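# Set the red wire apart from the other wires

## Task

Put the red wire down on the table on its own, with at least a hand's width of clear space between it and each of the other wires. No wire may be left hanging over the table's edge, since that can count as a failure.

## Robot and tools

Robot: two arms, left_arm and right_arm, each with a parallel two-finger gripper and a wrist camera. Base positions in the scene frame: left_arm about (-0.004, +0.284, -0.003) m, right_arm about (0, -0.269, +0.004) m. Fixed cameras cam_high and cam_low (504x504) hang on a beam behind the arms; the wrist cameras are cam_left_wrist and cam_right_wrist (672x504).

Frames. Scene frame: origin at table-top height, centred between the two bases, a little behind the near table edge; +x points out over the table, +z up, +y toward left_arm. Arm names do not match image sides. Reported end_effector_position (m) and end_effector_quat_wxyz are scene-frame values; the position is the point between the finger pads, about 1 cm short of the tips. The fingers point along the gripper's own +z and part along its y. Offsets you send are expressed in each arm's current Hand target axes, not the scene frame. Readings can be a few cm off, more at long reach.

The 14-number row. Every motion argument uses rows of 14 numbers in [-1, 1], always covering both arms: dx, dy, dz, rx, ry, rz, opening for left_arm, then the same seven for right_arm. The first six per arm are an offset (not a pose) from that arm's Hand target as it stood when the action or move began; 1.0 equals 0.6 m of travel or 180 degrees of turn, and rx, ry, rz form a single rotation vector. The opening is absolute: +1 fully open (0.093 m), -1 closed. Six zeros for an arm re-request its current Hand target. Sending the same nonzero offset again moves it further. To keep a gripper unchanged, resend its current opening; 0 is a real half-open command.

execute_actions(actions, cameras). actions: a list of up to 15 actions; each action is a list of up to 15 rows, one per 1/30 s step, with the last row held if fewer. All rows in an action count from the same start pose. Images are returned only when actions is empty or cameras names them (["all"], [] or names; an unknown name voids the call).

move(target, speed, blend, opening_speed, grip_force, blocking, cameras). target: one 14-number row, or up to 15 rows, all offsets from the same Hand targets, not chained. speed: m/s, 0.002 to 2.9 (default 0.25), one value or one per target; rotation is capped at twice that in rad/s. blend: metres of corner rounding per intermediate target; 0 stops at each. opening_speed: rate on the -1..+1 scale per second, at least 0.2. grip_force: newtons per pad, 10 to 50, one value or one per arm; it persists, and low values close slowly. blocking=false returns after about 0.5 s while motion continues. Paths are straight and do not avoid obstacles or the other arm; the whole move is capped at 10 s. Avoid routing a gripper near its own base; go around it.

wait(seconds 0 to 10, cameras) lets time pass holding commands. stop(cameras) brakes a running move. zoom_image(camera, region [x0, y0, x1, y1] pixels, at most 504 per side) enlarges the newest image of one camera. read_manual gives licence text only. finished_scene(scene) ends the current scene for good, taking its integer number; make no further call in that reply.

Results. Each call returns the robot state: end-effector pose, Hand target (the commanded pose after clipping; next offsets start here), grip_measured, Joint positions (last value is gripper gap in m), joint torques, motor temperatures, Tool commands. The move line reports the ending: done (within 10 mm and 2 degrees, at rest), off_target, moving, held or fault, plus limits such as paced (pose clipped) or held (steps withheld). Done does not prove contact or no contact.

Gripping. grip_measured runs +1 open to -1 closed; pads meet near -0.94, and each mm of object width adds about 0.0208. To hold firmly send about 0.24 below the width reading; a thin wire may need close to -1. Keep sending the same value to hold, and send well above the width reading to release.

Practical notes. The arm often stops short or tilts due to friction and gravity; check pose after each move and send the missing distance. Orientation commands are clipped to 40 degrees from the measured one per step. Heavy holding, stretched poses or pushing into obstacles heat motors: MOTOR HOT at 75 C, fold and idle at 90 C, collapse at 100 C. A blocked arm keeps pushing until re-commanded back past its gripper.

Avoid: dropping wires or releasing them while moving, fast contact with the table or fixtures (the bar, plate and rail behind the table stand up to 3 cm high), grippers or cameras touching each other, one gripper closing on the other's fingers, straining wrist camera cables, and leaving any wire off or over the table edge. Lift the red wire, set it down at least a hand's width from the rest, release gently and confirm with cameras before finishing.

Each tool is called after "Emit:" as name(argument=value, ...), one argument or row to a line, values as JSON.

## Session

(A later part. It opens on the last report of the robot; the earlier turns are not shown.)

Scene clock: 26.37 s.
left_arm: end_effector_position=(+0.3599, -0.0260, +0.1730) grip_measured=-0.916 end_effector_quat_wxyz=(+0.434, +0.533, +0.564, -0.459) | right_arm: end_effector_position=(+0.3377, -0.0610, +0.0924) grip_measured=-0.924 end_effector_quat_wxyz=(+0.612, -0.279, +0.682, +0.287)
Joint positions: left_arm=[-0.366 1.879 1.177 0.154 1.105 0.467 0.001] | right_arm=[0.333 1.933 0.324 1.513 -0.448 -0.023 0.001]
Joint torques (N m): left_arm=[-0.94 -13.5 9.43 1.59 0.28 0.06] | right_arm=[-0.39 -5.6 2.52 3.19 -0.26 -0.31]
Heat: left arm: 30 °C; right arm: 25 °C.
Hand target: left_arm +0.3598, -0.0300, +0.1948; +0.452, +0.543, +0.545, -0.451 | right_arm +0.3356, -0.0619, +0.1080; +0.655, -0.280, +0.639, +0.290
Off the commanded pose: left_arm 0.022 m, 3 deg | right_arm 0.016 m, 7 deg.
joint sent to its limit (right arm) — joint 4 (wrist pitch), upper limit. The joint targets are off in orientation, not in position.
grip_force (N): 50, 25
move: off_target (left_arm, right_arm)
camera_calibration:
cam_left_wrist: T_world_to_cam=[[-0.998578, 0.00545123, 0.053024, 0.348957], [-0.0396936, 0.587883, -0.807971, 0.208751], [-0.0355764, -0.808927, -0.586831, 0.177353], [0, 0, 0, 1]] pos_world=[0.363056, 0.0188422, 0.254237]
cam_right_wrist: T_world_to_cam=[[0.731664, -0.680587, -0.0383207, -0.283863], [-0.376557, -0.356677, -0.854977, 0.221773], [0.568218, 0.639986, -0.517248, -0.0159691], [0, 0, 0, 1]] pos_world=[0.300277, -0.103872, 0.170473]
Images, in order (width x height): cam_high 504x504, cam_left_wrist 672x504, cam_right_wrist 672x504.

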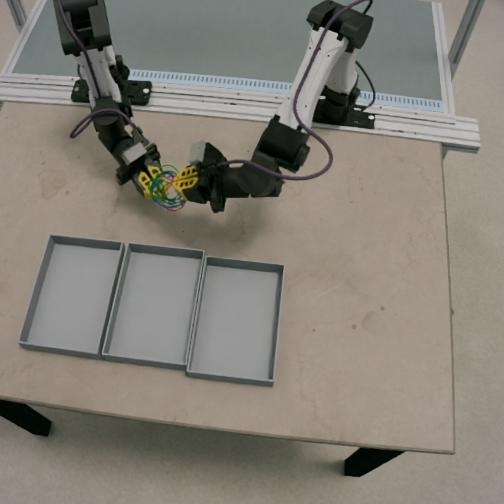

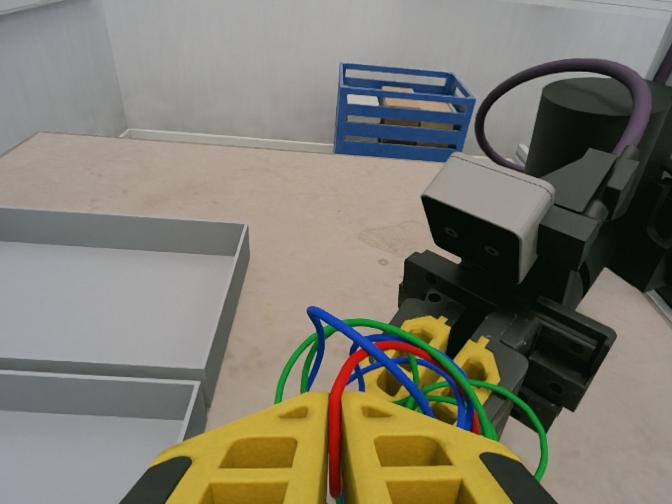

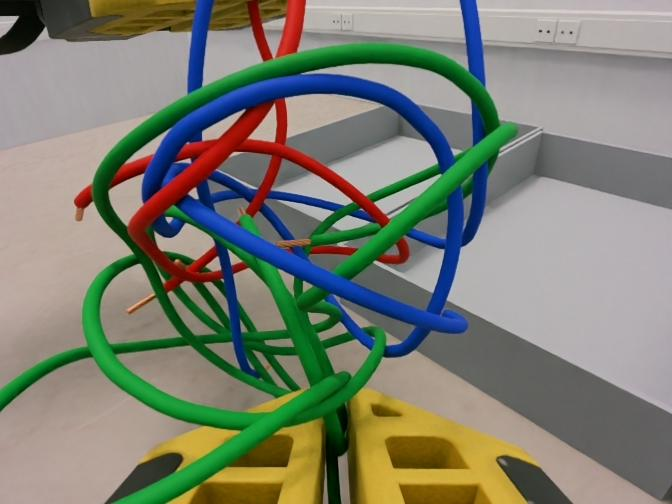

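Emit:
move(
  target=[
    [-0.0532, 0, -0.0777, 0, 0, 0, -0.923361, 0, 0, 0, 0, 0, 0, -0.95],
  ],
  speed=0.04,
  cameras=["cam_right_wrist", "cam_left_wrist", "cam_high"],
)

Emit:
zoom_image(
  camera="cam_high",
  region=[80, 120, 230, 250],
)

Scene clock: 30.00 s.
left_arm: end_effector_position=(+0.3594, +0.0079, +0.2055) grip_measured=-0.916 end_effector_quat_wxyz=(+0.424, +0.529, +0.572, -0.462) | right_arm: end_effector_position=(+0.3370, -0.0604, +0.0925) grip_measured=-0.925 end_effector_quat_wxyz=(+0.612, -0.281, +0.681, +0.289)
Joint positions: left_arm=[-0.287 1.793 1.249 -0.126 1.167 0.573 0.001] | right_arm=[0.333 1.933 0.324 1.513 -0.453 -0.023 0.001]
Joint torques (N m): left_arm=[0.47 -13.85 10.22 1.46 0.5 0.2] | right_arm=[-0.4 -5.57 2.5 3.17 -0.21 -0.3]
Heat: left arm: 31 °C; right arm: 25 °C.
Hand target: left_arm +0.3598, +0.0099, +0.2348; +0.452, +0.543, +0.545, -0.451 | right_arm +0.3357, -0.0619, +0.1079; +0.655, -0.280, +0.639, +0.290
Off the commanded pose: left_arm 0.029 m, 5 deg | right_arm 0.016 m, 7 deg.
joint sent to its limit (right arm) — joint 4 (wrist pitch), upper limit. The joint targets are off in orientation, not in position.
grip_force (N): 50, 25
move: off_target (left_arm, right_arm)
camera_calibration:
cam_left_wrist: T_world_to_cam=[[-0.996965, 0.00294027, 0.0777922, 0.340822], [-0.0606903, 0.596472, -0.800336, 0.221009], [-0.048754, -0.802629, -0.594483, 0.2301], [0, 0, 0, 1]] pos_world=[0.364419, 0.0518568, 0.287159]
cam_right_wrist: T_world_to_cam=[[0.735277, -0.676664, -0.0386471, -0.283994], [-0.374417, -0.357996, -0.855366, 0.221101], [0.56496, 0.643401, -0.516581, -0.0146624], [0, 0, 0, 1]] pos_world=[0.299882, -0.103582, 0.170572]
Images, in order (width x height): cam_high 504x504, cam_left_wrist 672x504, cam_right_wrist 672x504.

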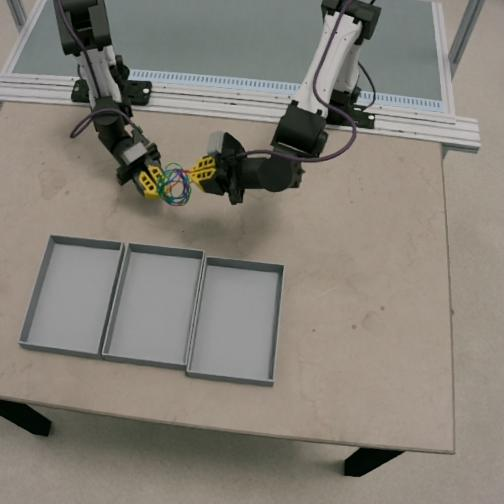

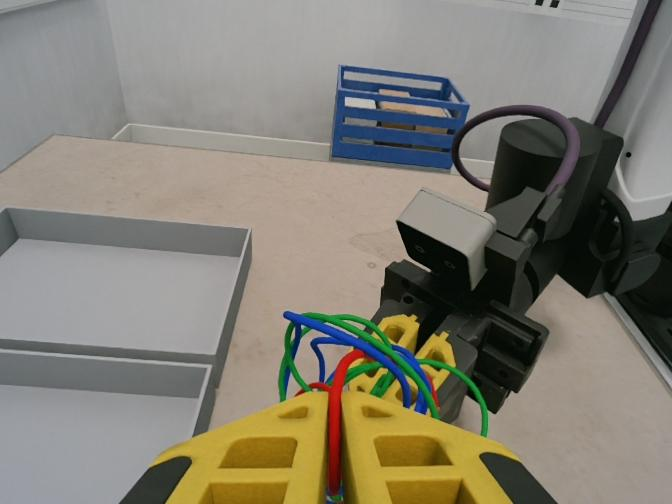

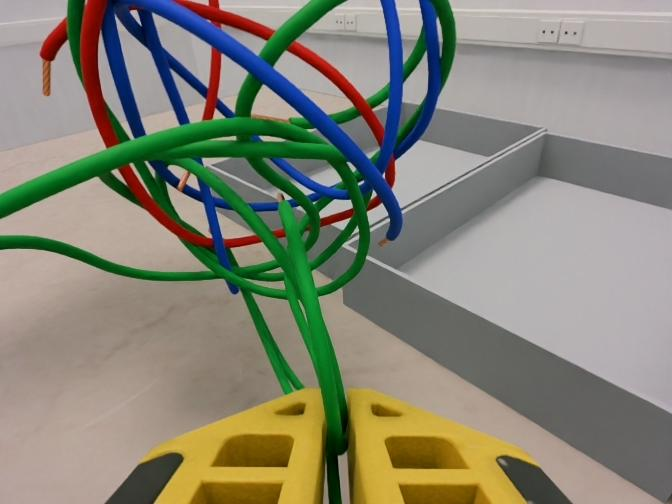

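Scaled by 3.360 from the camera's 504x504 image, which has a finer 720x720 frame.

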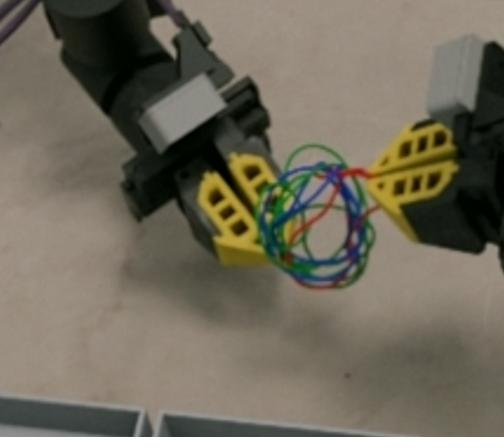

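Emit:
move(
  target=[
    [-0.0532, 0, -0.0777, 0, 0, 0, -0.923361, 0, 0, 0, 0, 0, 0, -0.95],
  ],
  speed=0.04,
  cameras=["cam_right_wrist", "cam_left_wrist", "cam_high"],
)

Emit:
zoom_image(
  camera="cam_high",
  region=[80, 120, 230, 250],
)

Scene clock: 32.40 s.
left_arm: end_effector_position=(+0.3622, +0.0472, +0.2474) grip_measured=-0.916 end_effector_quat_wxyz=(+0.426, +0.529, +0.570, -0.463) | right_arm: end_effector_position=(+0.3364, -0.0598, +0.0928) grip_measured=-0.926 end_effector_quat_wxyz=(+0.611, -0.282, +0.680, +0.291)
Joint positions: left_arm=[-0.187 1.754 1.41 -0.495 1.243 0.758 0.001] | right_arm=[0.333 1.933 0.324 1.514 -0.458 -0.023 0.001]
Joint torques (N m): left_arm=[0.51 -13.33 10.26 1.24 0.59 0.2] | right_arm=[-0.43 -5.59 2.51 3.17 -0.14 -0.31]
Motor temperatures (°C): left_arm=[21 32 26 23 22 20 22] | right_arm=[17 22 25 26 18 20 21]
Heat: left arm: 32 °C; right arm: 26 °C.
Hand target: left_arm +0.3597, +0.0499, +0.2749; +0.452, +0.543, +0.545, -0.451 | right_arm +0.3356, -0.0619, +0.1080; +0.655, -0.280, +0.639, +0.290
Off the commanded pose: left_arm 0.028 m, 5 deg | right_arm 0.015 m, 7 deg.
joint sent to its limit (right arm) — joint 4 (wrist pitch), upper limit. The joint targets are off in orientation, not in position.
grip_force (N): 50, 25
move: off_target (left_arm, right_arm)
camera_calibration:
cam_left_wrist: T_world_to_cam=[[-0.997147, 0.00411171, 0.0753727, 0.34091], [-0.0582841, 0.592582, -0.803399, 0.231356], [-0.0479679, -0.8055, -0.590652, 0.285598], [0, 0, 0, 1]] pos_world=[0.367121, 0.0915502, 0.328865]
cam_right_wrist: T_world_to_cam=[[0.738848, -0.672757, -0.0387595, -0.284005], [-0.372008, -0.359244, -0.855894, 0.220465], [0.561884, 0.646794, -0.515697, -0.0134109], [0, 0, 0, 1]] pos_world=[0.299386, -0.103192, 0.17077]
Images, in order (width x height): cam_high 504x504, cam_left_wrist 672x504, cam_right_wrist 672x504.

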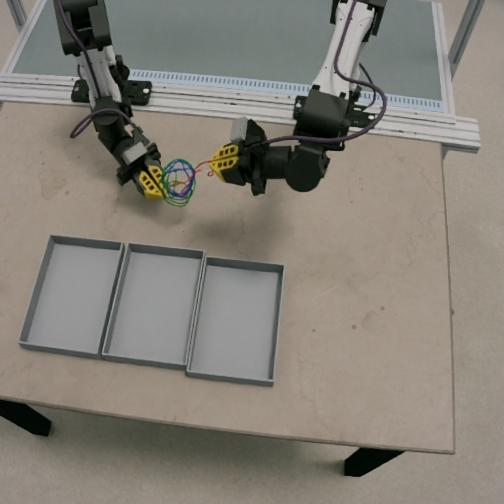

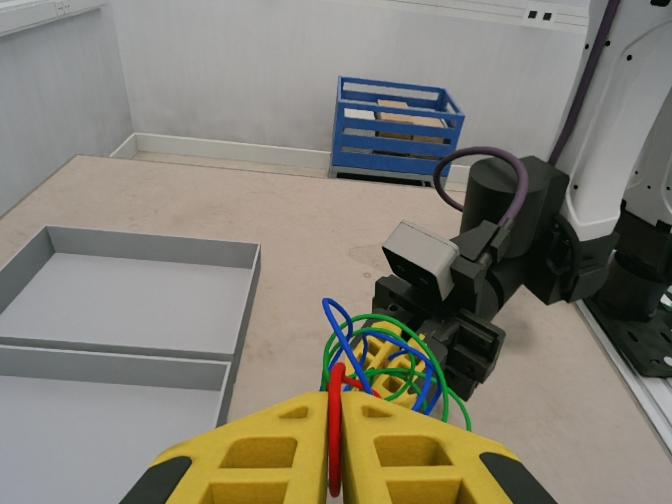

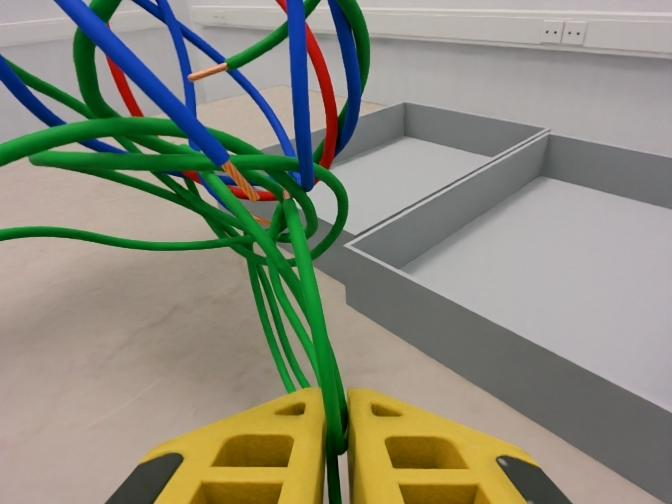

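Scaled by 3.360 from the camera's 504x504 image, which has a finer 720x720 frame.

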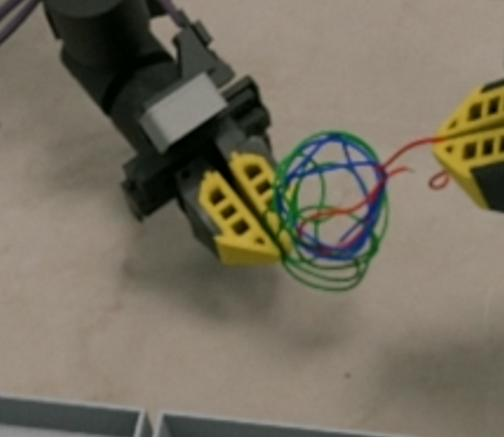

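Emit:
move(
  target=[
    [-0.0332, 0, -0.0877, 0, 0, 0, -0.923361, 0, 0, 0, 0, 0, 0, -0.95],
  ],
  speed=0.04,
  cameras=["cam_right_wrist", "cam_left_wrist", "cam_high"],
)

Emit:
zoom_image(
  camera="cam_high",
  region=[100, 120, 250, 250],
)

Scene clock: 34.90 s.
left_arm: end_effector_position=(+0.3553, +0.0967, +0.2941) grip_measured=-0.916 end_effector_quat_wxyz=(+0.439, +0.539, +0.562, -0.448) | right_arm: end_effector_position=(+0.3355, -0.0590, +0.0929) grip_measured=-0.926 end_effector_quat_wxyz=(+0.611, -0.285, +0.679, +0.293)
Joint positions: left_arm=[-0.06 1.767 1.669 -1.06 1.303 1.139 0.001] | right_arm=[0.333 1.933 0.324 1.514 -0.465 -0.023 0.001]
Joint torques (N m): left_arm=[0.77 -8.13 10.09 0.83 0.84 0.2] | right_arm=[-0.44 -5.59 2.47 3.15 -0.07 -0.3]
Heat: left arm: 32 °C; right arm: 26 °C.
Hand target: left_arm +0.3595, +0.0979, +0.3041; +0.452, +0.543, +0.545, -0.451 | right_arm +0.3356, -0.0619, +0.1079; +0.655, -0.280, +0.639, +0.290
Off the commanded pose: left_arm 0.011 m, 3 deg | right_arm 0.015 m, 7 deg.
joint sent to its limit (right arm) — joint 4 (wrist pitch), upper limit. The joint targets are off in orientation, not in position.
grip_force (N): 50, 25
move: off_target (left_arm, right_arm)
camera_calibration:
cam_left_wrist: T_world_to_cam=[[-0.999593, 0.000740711, 0.0285256, 0.345238], [-0.0224759, 0.595469, -0.803064, 0.225965], [-0.0175809, -0.803378, -0.59521, 0.343004], [0, 0, 0, 1]] pos_world=[0.356207, 0.140751, 0.375776]
cam_right_wrist: T_world_to_cam=[[0.743434, -0.667663, -0.0391397, -0.284084], [-0.369325, -0.361041, -0.856299, 0.219551], [0.557588, 0.651057, -0.514995, -0.0116758], [0, 0, 0, 1]] pos_world=[0.298793, -0.102804, 0.170869]
Images, in order (width x height): cam_high 504x504, cam_left_wrist 672x504, cam_right_wrist 672x504.

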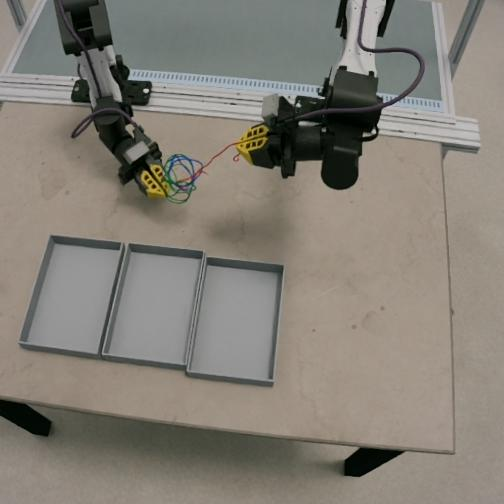

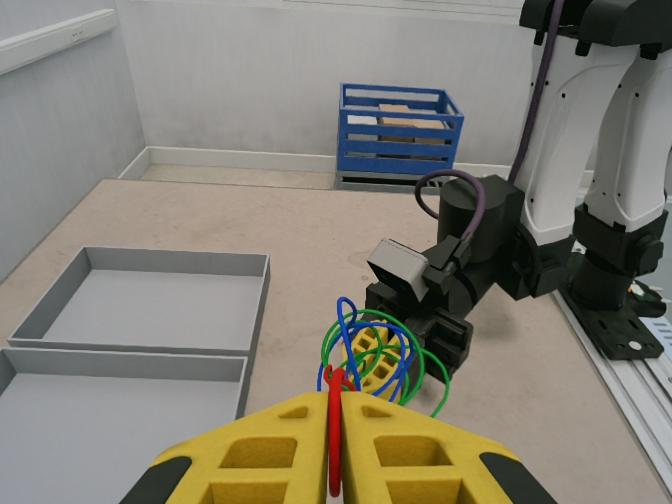

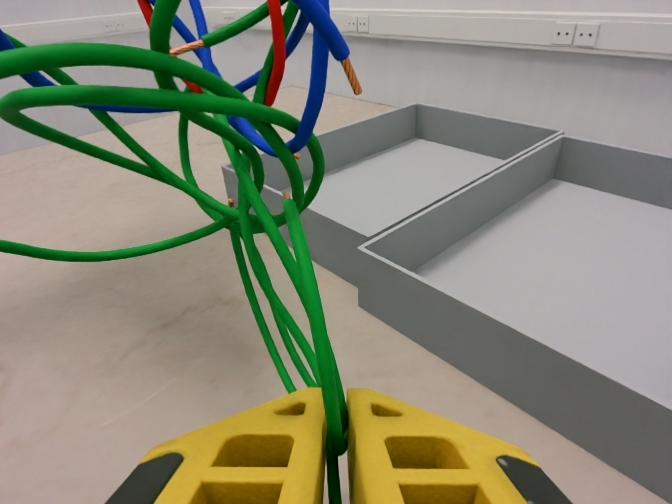

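Scaled by 3.360 from the camera's 504x504 image, which has a finer 720x720 frame.

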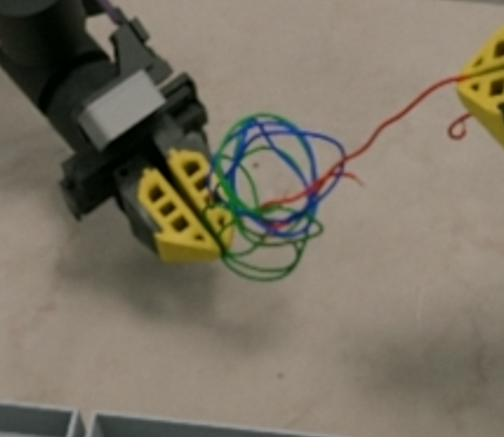

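Emit:
move(
  target=[
    [0.0, 0, -0.09, 0, 0, 0, -0.923361, 0, 0, 0, 0, 0, 0, -0.95],
  ],
  speed=0.04,
  cameras=["cam_right_wrist", "cam_left_wrist", "cam_high"],
)

Emit:
zoom_image(
  camera="cam_high",
  region=[100, 100, 290, 250],
)

Scene clock: 37.00 s.
left_arm: end_effector_position=(+0.3555, +0.1445, +0.2932) grip_measured=-0.916 end_effector_quat_wxyz=(+0.433, +0.537, +0.576, -0.438) | right_arm: end_effector_position=(+0.3312, -0.0552, +0.0939) grip_measured=-0.926 end_effector_quat_wxyz=(+0.607, -0.295, +0.672, +0.305)
Joint positions: left_arm=[0.073 1.883 1.862 -1.561 1.297 1.567 0.001] | right_arm=[0.333 1.933 0.324 1.516 -0.5 -0.023 0.001]
Joint torques (N m): left_arm=[2.39 -10.89 8.98 0.18 1.13 0.2] | right_arm=[-0.54 -5.61 2.52 3.11 0.3 -0.31]
Heat: left arm: 32 °C; right arm: 27 °C.
Hand target: left_arm +0.3592, +0.1510, +0.3140; +0.452, +0.543, +0.545, -0.451 | right_arm +0.3357, -0.0619, +0.1080; +0.655, -0.280, +0.639, +0.290
Off the commanded pose: left_arm 0.022 m, 4 deg | right_arm 0.016 m, 7 deg.
joint sent to its limit (left arm) — joint 4 (wrist pitch), lower limit. The joint targets are off in orientation, not in position.
joint sent to its limit (right arm) — joint 4 (wrist pitch), upper limit. The joint targets are off in orientation, not in position.
grip_force (N): 50, 25
move: off_target (left_arm, right_arm)
camera_calibration:
cam_left_wrist: T_world_to_cam=[[-0.999008, -0.0219081, 0.038767, 0.345476], [-0.0440147, 0.617784, -0.785115, 0.195983], [-0.00674923, -0.786043, -0.618135, 0.38124], [0, 0, 0, 1]] pos_world=[0.356332, 0.186165, 0.376134]
cam_right_wrist: T_world_to_cam=[[0.766061, -0.641462, -0.0409473, -0.284183], [-0.355317, -0.369526, -0.858604, 0.21529], [0.535631, 0.672292, -0.511002, -0.00323169], [0, 0, 0, 1]] pos_world=[0.295929, -0.100565, 0.171561]
Images, in order (width x height): cam_high 504x504, cam_left_wrist 672x504, cam_right_wrist 672x504.

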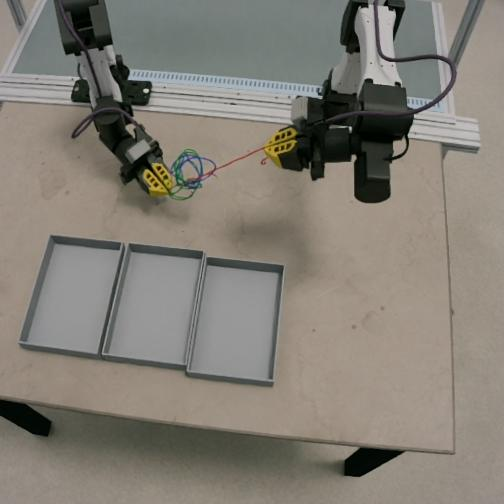

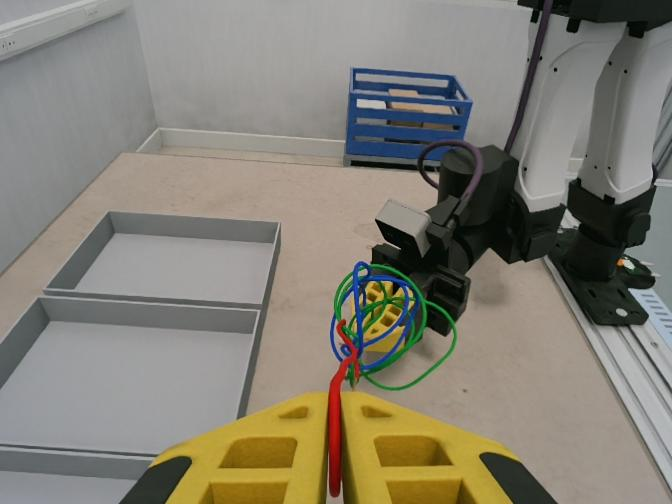

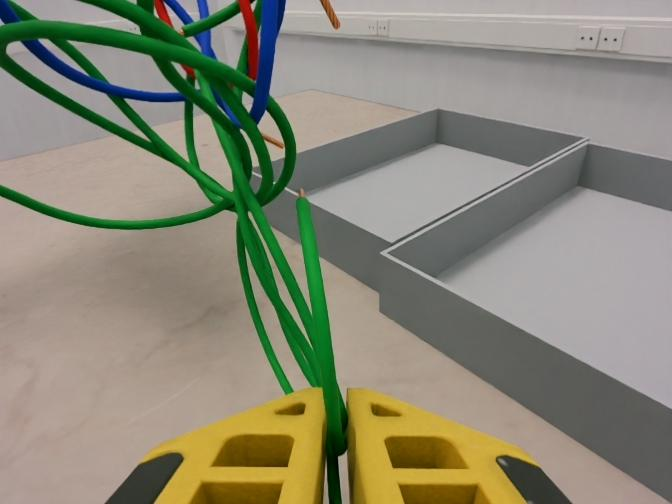

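Scaled by 2.653 from the camera's 504x504 image, which has a finer 720x720 frame.

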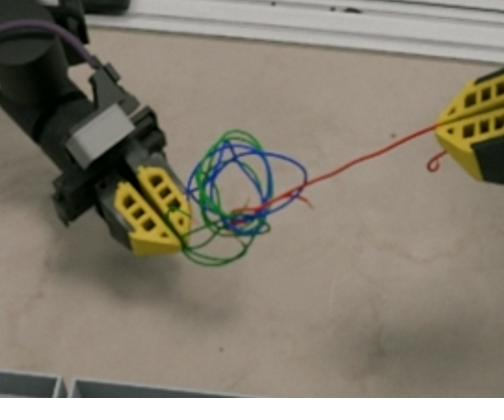

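Emit:
move(
  target=[
    [0.0, 0, 0, 0, 0, 0, -0.923361, -0.0188, -0.044, -0.0722, 0, 0, 0, -0.95],
  ],
  speed=0.04,
  cameras=["cam_right_wrist", "cam_left_wrist", "cam_high"],
)

Emit:
zoom_image(
  camera="cam_high",
  region=[100, 100, 290, 250],
)

Emit:
zoom_image(
  camera="cam_left_wrist",
  region=[270, 220, 500, 430],
)

Scene clock: 39.33 s.
left_arm: end_effector_position=(+0.3556, +0.1457, +0.2935) grip_measured=-0.916 end_effector_quat_wxyz=(+0.433, +0.535, +0.577, -0.439) | right_arm: end_effector_position=(+0.3219, -0.0975, +0.1079) grip_measured=-0.926 end_effector_quat_wxyz=(+0.611, -0.299, +0.661, +0.317)
Joint positions: left_arm=[0.077 1.883 1.862 -1.565 1.299 1.568 0.001] | right_arm=[0.152 1.837 0.249 1.516 -0.706 -0.023 0.001]
Joint torques (N m): left_arm=[2.06 -10.89 8.95 0.21 1.11 0.2] | right_arm=[-2.11 -5.27 1.21 3.01 0.39 -0.3]
Heat: left arm: 32 °C; right arm: 27 °C.
Hand target: left_arm +0.3593, +0.1511, +0.3140; +0.452, +0.543, +0.545, -0.451 | right_arm +0.3256, -0.1118, +0.1179; +0.655, -0.280, +0.639, +0.290
Off the commanded pose: left_arm 0.021 m, 5 deg | right_arm 0.018 m, 7 deg.
joint sent to its limit (left arm) — joint 4 (wrist pitch), lower limit. The joint targets are off in orientation, not in position.
joint sent to its limit (right arm) — joint 4 (wrist pitch), upper limit. The joint targets still meet the commanded pose.
grip_force (N): 50, 25
move: off_target (left_arm, right_arm)
camera_calibration:
cam_left_wrist: T_world_to_cam=[[-0.998817, -0.025348, 0.0415081, 0.345246], [-0.0483096, 0.615749, -0.78646, 0.197716], [-0.00562336, -0.787535, -0.616245, 0.381631], [0, 0, 0, 1]] pos_world=[0.356535, 0.187555, 0.376343]
cam_right_wrist: T_world_to_cam=[[0.781707, -0.622171, -0.0428576, -0.306522], [-0.333333, -0.358747, -0.871889, 0.203805], [0.527089, 0.695848, -0.487825, 0.0398783], [0, 0, 0, 1]] pos_world=[0.286526, -0.145344, 0.184012]
Images, in order (width x height): cam_high 504x504, cam_left_wrist 672x504, cam_right_wrist 672x504.

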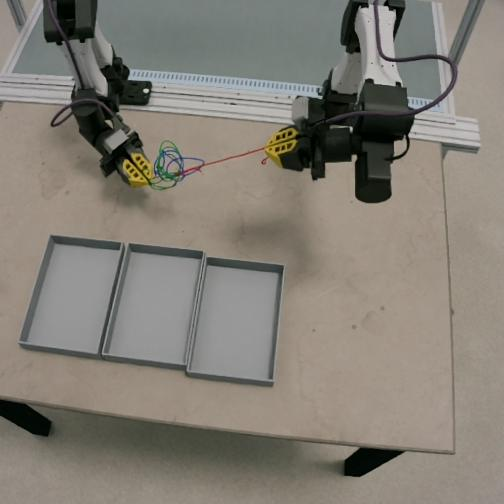

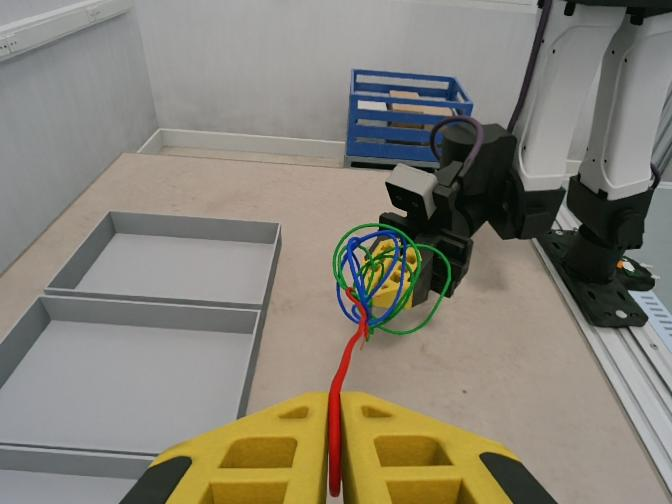

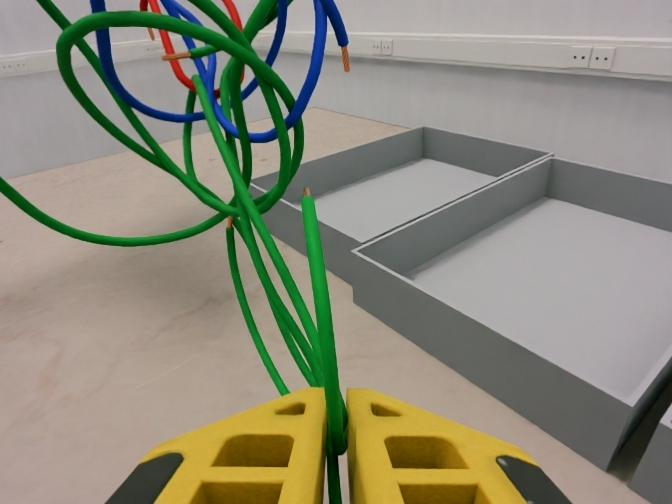

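Scaled by 2.653 from the camera's 504x504 image, which has a finer 720x720 frame.

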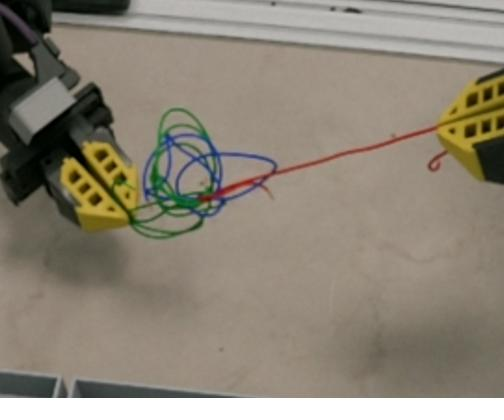

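Scaled by 2.191 from the camera's 672x504 image, which has a finer 960x720 frame.

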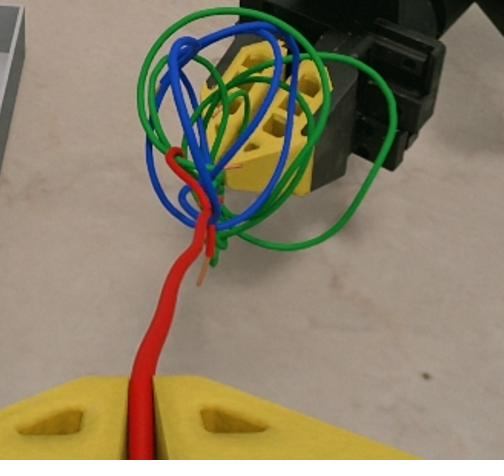

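Emit:
move(
  target=[
    [0.0, 0, 0, 0, 0, 0, -0.923361, -0.0, -0.03, -0.05, 0, 0, 0, -0.95],
  ],
  speed=0.04,
  cameras=["cam_right_wrist", "cam_left_wrist", "cam_high"],
)

Emit:
zoom_image(
  camera="cam_high",
  region=[100, 100, 290, 250],
)

Emit:
zoom_image(
  camera="cam_left_wrist",
  region=[270, 200, 500, 410],
)

Scene clock: 41.03 s.
left_arm: end_effector_position=(+0.3555, +0.1456, +0.2957) grip_measured=-0.916 end_effector_quat_wxyz=(+0.437, +0.531, +0.576, -0.443) | right_arm: end_effector_position=(+0.3160, -0.1366, +0.1052) grip_measured=-0.926 end_effector_quat_wxyz=(+0.609, -0.288, +0.668, +0.316)
Joint positions: left_arm=[0.078 1.883 1.862 -1.569 1.313 1.568 0.001] | right_arm=[-0.018 1.81 0.201 1.516 -0.857 -0.029 0.001]
Joint torques (N m): left_arm=[1.87 -10.85 9.02 0.24 0.98 0.18] | right_arm=[-1.52 -4.97 1.73 2.95 0.21 -0.34]
Heat: left arm: 33 °C; right arm: 28 °C.
Hand target: left_arm +0.3592, +0.1510, +0.3140; +0.452, +0.543, +0.545, -0.451 | right_arm +0.3187, -0.1462, +0.1171; +0.655, -0.280, +0.639, +0.290
Off the commanded pose: left_arm 0.019 m, 4 deg | right_arm 0.015 m, 7 deg.
joint read past its limit (left arm) — joint 4 (wrist pitch), lower limit.
joint sent to its limit (left arm) — joint 4 (wrist pitch), lower limit. The joint targets are off in orientation, not in position.
joint sent to its limit (right arm) — joint 4 (wrist pitch), upper limit. The joint targets are off in orientation, not in position.
grip_force (N): 50, 25
move: off_target (left_arm, right_arm)
camera_calibration:
cam_left_wrist: T_world_to_cam=[[-0.998654, -0.0263495, 0.044685, 0.344231], [-0.0515148, 0.605098, -0.794483, 0.204588], [-0.00610453, -0.795715, -0.605641, 0.38111], [0, 0, 0, 1]] pos_world=[0.356633, 0.188529, 0.377976]
cam_right_wrist: T_world_to_cam=[[0.769005, -0.636295, -0.0613227, -0.322425], [-0.356335, -0.347049, -0.867515, 0.193814], [0.530713, 0.688975, -0.493617, 0.0673963], [0, 0, 0, 1]] pos_world=[0.281241, -0.184329, 0.181632]
Images, in order (width x height): cam_high 504x504, cam_left_wrist 672x504, cam_right_wrist 672x504.

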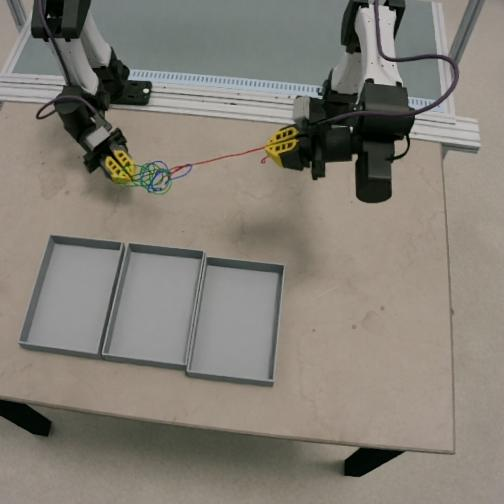

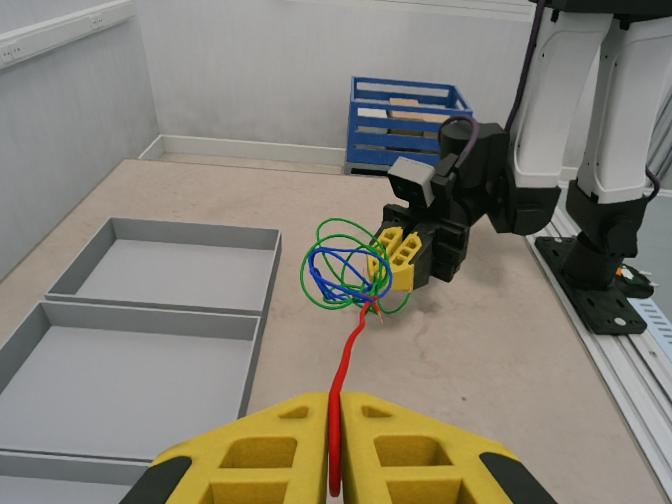

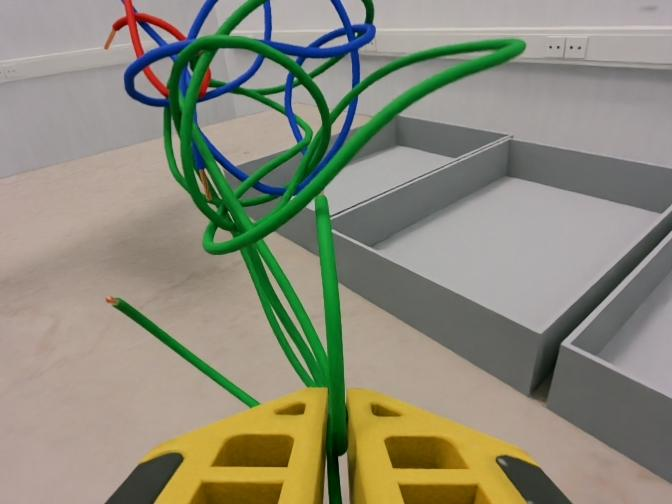

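Scaled by 2.653 from the camera's 504x504 image, which has a finer 720x720 frame.

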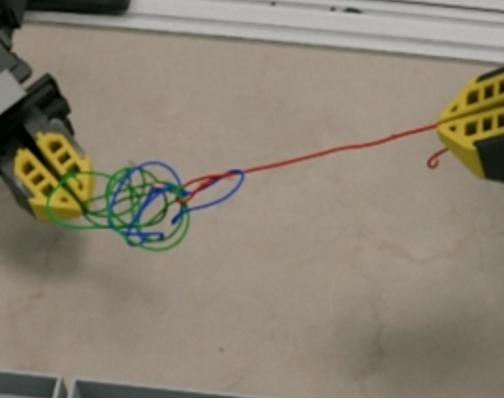

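Scaled by 2.191 from the camera's 672x504 image, which has a finer 960x720 frame.

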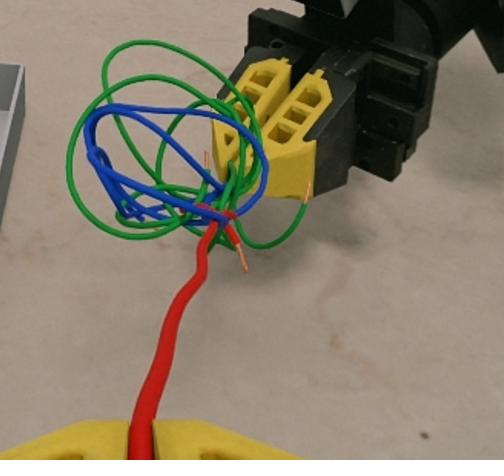

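Emit:
move(
  target=[
    [0.0, 0, 0, 0, 0, 0, -0.923361, -0.0, -0.03, -0.05, 0, 0, 0, -0.95],
  ],
  speed=0.04,
  cameras=["cam_right_wrist", "cam_left_wrist", "cam_high"],
)

Emit:
zoom_image(
  camera="cam_high",
  region=[70, 100, 290, 250],
)

Emit:
zoom_image(
  camera="cam_left_wrist",
  region=[270, 200, 500, 410],
)

Scene clock: 42.53 s.
left_arm: end_effector_position=(+0.3555, +0.1454, +0.2965) grip_measured=-0.916 end_effector_quat_wxyz=(+0.438, +0.530, +0.575, -0.444) | right_arm: end_effector_position=(+0.3103, -0.1716, +0.1060) grip_measured=-0.926 end_effector_quat_wxyz=(+0.611, -0.284, +0.666, +0.319)
Joint positions: left_arm=[0.078 1.883 1.862 -1.569 1.317 1.568 0.001] | right_arm=[-0.19 1.801 0.186 1.515 -1.028 -0.038 0.001]
Joint torques (N m): left_arm=[1.88 -10.81 9.05 0.24 0.95 0.19] | right_arm=[-1.66 -4.83 1.51 2.82 0.16 -0.32]
Heat: left arm: 33 °C; right arm: 28 °C.
Hand target: left_arm +0.3592, +0.1510, +0.3140; +0.452, +0.543, +0.545, -0.451 | right_arm +0.3117, -0.1804, +0.1163; +0.655, -0.280, +0.639, +0.290
Off the commanded pose: left_arm 0.019 m, 4 deg | right_arm 0.014 m, 7 deg.
joint read past its limit (left arm) — joint 4 (wrist pitch), lower limit.
joint sent to its limit (left arm) — joint 4 (wrist pitch), lower limit. The joint targets are off in orientation, not in position.
joint sent to its limit (right arm) — joint 4 (wrist pitch), upper limit. The joint targets are off in orientation, not in position.
grip_force (N): 50, 25
move: off_target (left_arm, right_arm)
camera_calibration:
cam_left_wrist: T_world_to_cam=[[-0.998638, -0.0263263, 0.0450408, 0.344069], [-0.0518122, 0.601461, -0.79722, 0.206706], [-0.00610245, -0.798468, -0.602006, 0.380715], [0, 0, 0, 1]] pos_world=[0.356633, 0.188721, 0.378485]
cam_right_wrist: T_world_to_cam=[[0.768277, -0.636636, -0.0666657, -0.339504], [-0.35508, -0.3372, -0.871903, 0.182092], [0.532606, 0.693535, -0.485119, 0.0941688], [0, 0, 0, 1]] pos_world=[0.275336, -0.220049, 0.181816]
Images, in order (width x height): cam_high 504x504, cam_left_wrist 672x504, cam_right_wrist 672x504.

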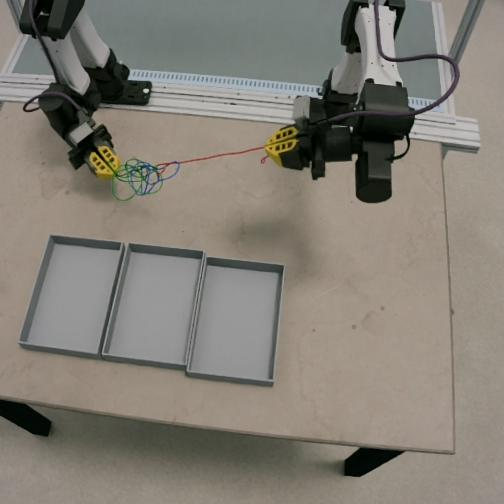

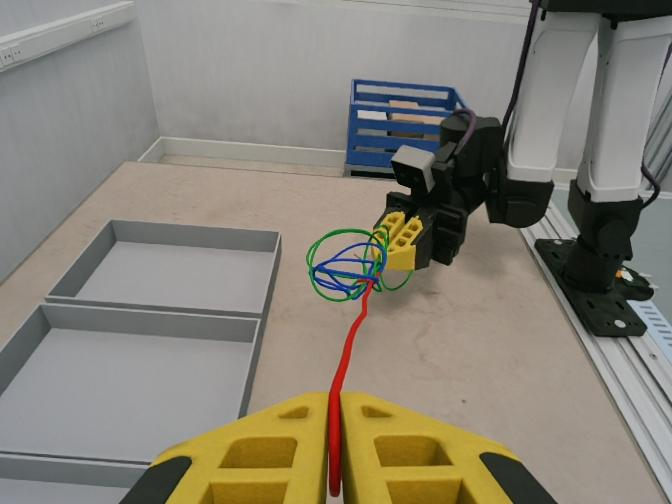

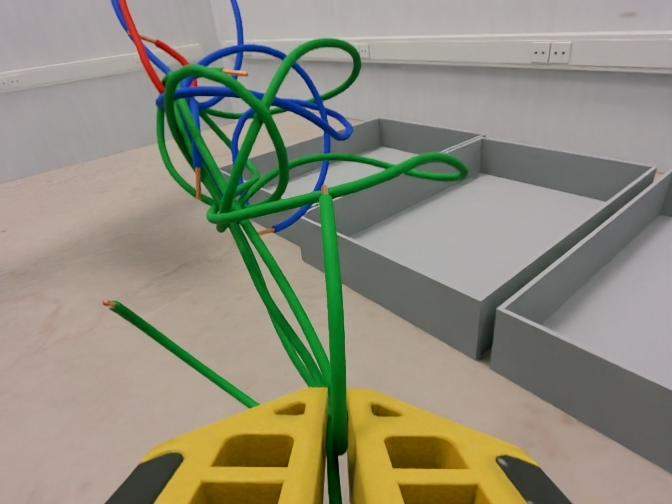

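Scaled by 2.291 from the camera's 504x504 image, which has a finer 720x720 frame.

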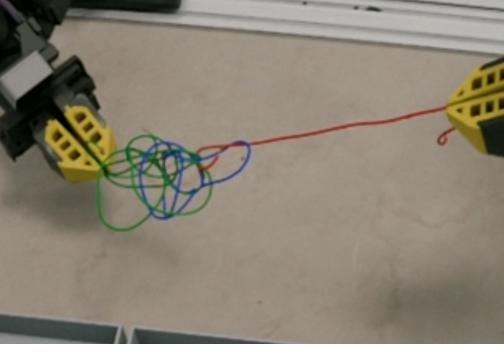

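Scaled by 2.191 from the camera's 672x504 image, which has a finer 960x720 frame.

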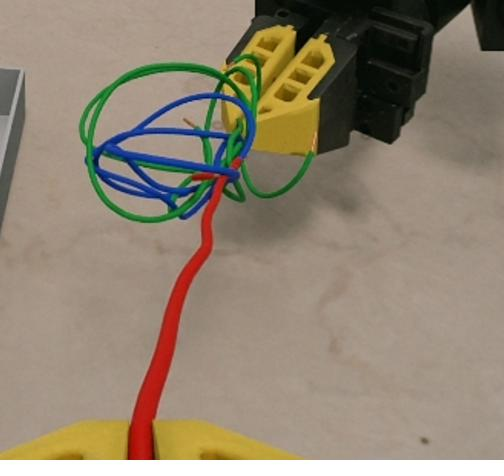

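Emit:
move(
  target=[
    [0.0, 0, 0, 0, 0, 0, -0.923361, 0.06, -0.02, -0.03, 0, 0, 0, -0.95],
  ],
  speed=0.04,
  cameras=["cam_right_wrist", "cam_left_wrist", "cam_high"],
)

Emit:
zoom_image(
  camera="cam_high",
  region=[70, 100, 290, 250],
)

Emit:
zoom_image(
  camera="cam_left_wrist",
  region=[270, 200, 500, 410],
)

Scene clock: 44.50 s.
left_arm: end_effector_position=(+0.3584, +0.1498, +0.3028) grip_measured=-0.916 end_effector_quat_wxyz=(+0.451, +0.521, +0.571, -0.446) | right_arm: end_effector_position=(+0.3061, -0.1997, +0.0705) grip_measured=-0.926 end_effector_quat_wxyz=(+0.596, -0.278, +0.689, +0.304)
Joint positions: left_arm=[0.093 1.883 1.87 -1.569 1.345 1.568 0.001] | right_arm=[-0.318 1.942 0.186 1.513 -1.116 -0.162 0.001]
Joint torques (N m): left_arm=[0.35 -10.61 8.62 0.25 0.71 0.15] | right_arm=[-0.46 -3.38 2.81 2.79 -0.4 -0.34]
Heat: left arm: 33 °C; right arm: 28 °C.
Hand target: left_arm +0.3592, +0.1510, +0.3140; +0.452, +0.543, +0.545, -0.451 | right_arm +0.3090, -0.2011, +0.0797; +0.655, -0.280, +0.639, +0.290
Off the commanded pose: left_arm 0.011 m, 4 deg | right_arm 0.010 m, 9 deg.
joint read past its limit (left arm) — joint 4 (wrist pitch), lower limit.
joint sent to its limit (left arm) — joint 4 (wrist pitch), lower limit. The joint targets are off in orientation, not in position.
joint sent to its limit (right arm) — joint 4 (wrist pitch), upper limit. The joint targets are off in orientation, not in position.
grip_force (N): 50, 25
move: off_target (left_arm, right_arm)
camera_calibration:
cam_left_wrist: T_world_to_cam=[[-0.998454, -0.0414658, 0.037016, 0.351429], [-0.0542034, 0.578832, -0.813643, 0.218472], [0.0123123, -0.814392, -0.580185, 0.377256], [0, 0, 0, 1]] pos_world=[0.358083, 0.195349, 0.383628]
cam_right_wrist: T_world_to_cam=[[0.745634, -0.661943, -0.0765623, -0.353911], [-0.402919, -0.356356, -0.843011, 0.149012], [0.530741, 0.659426, -0.53242, 0.0957868], [0, 0, 0, 1]] pos_world=[0.27309, -0.244332, 0.149521]
Images, in order (width x height): cam_high 504x504, cam_left_wrist 672x504, cam_right_wrist 672x504.

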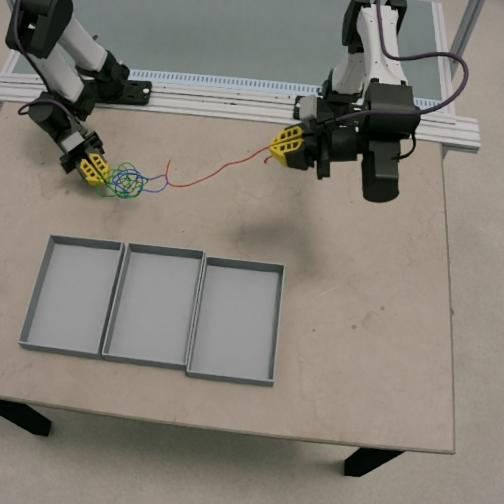

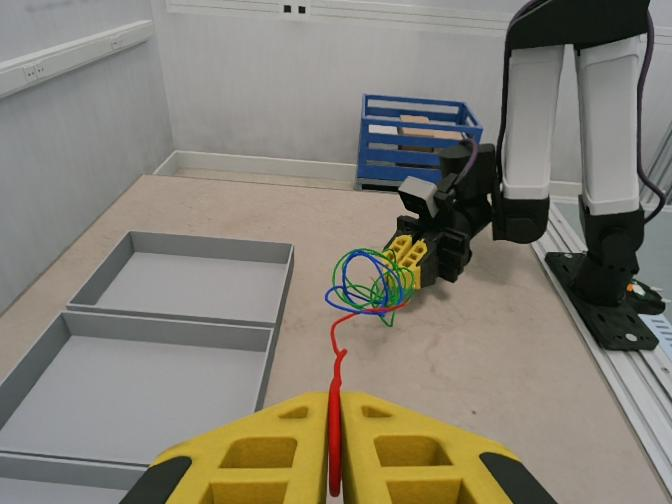

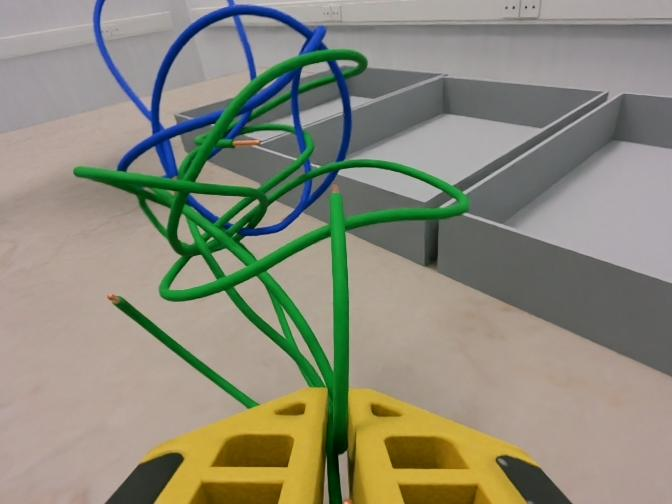

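Scaled by 2.291 from the camera's 504x504 image, which has a finer 720x720 frame.

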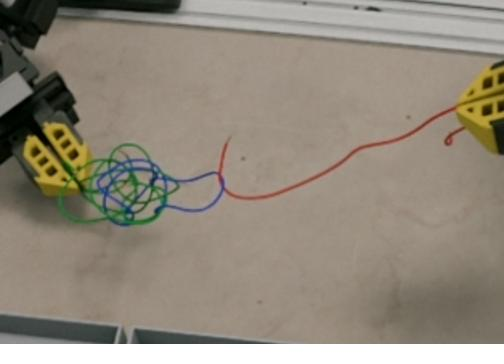

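Scaled by 2.191 from the camera's 672x504 image, which has a finer 960x720 frame.

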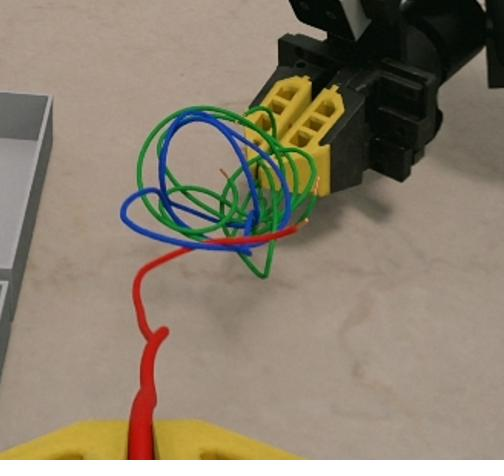

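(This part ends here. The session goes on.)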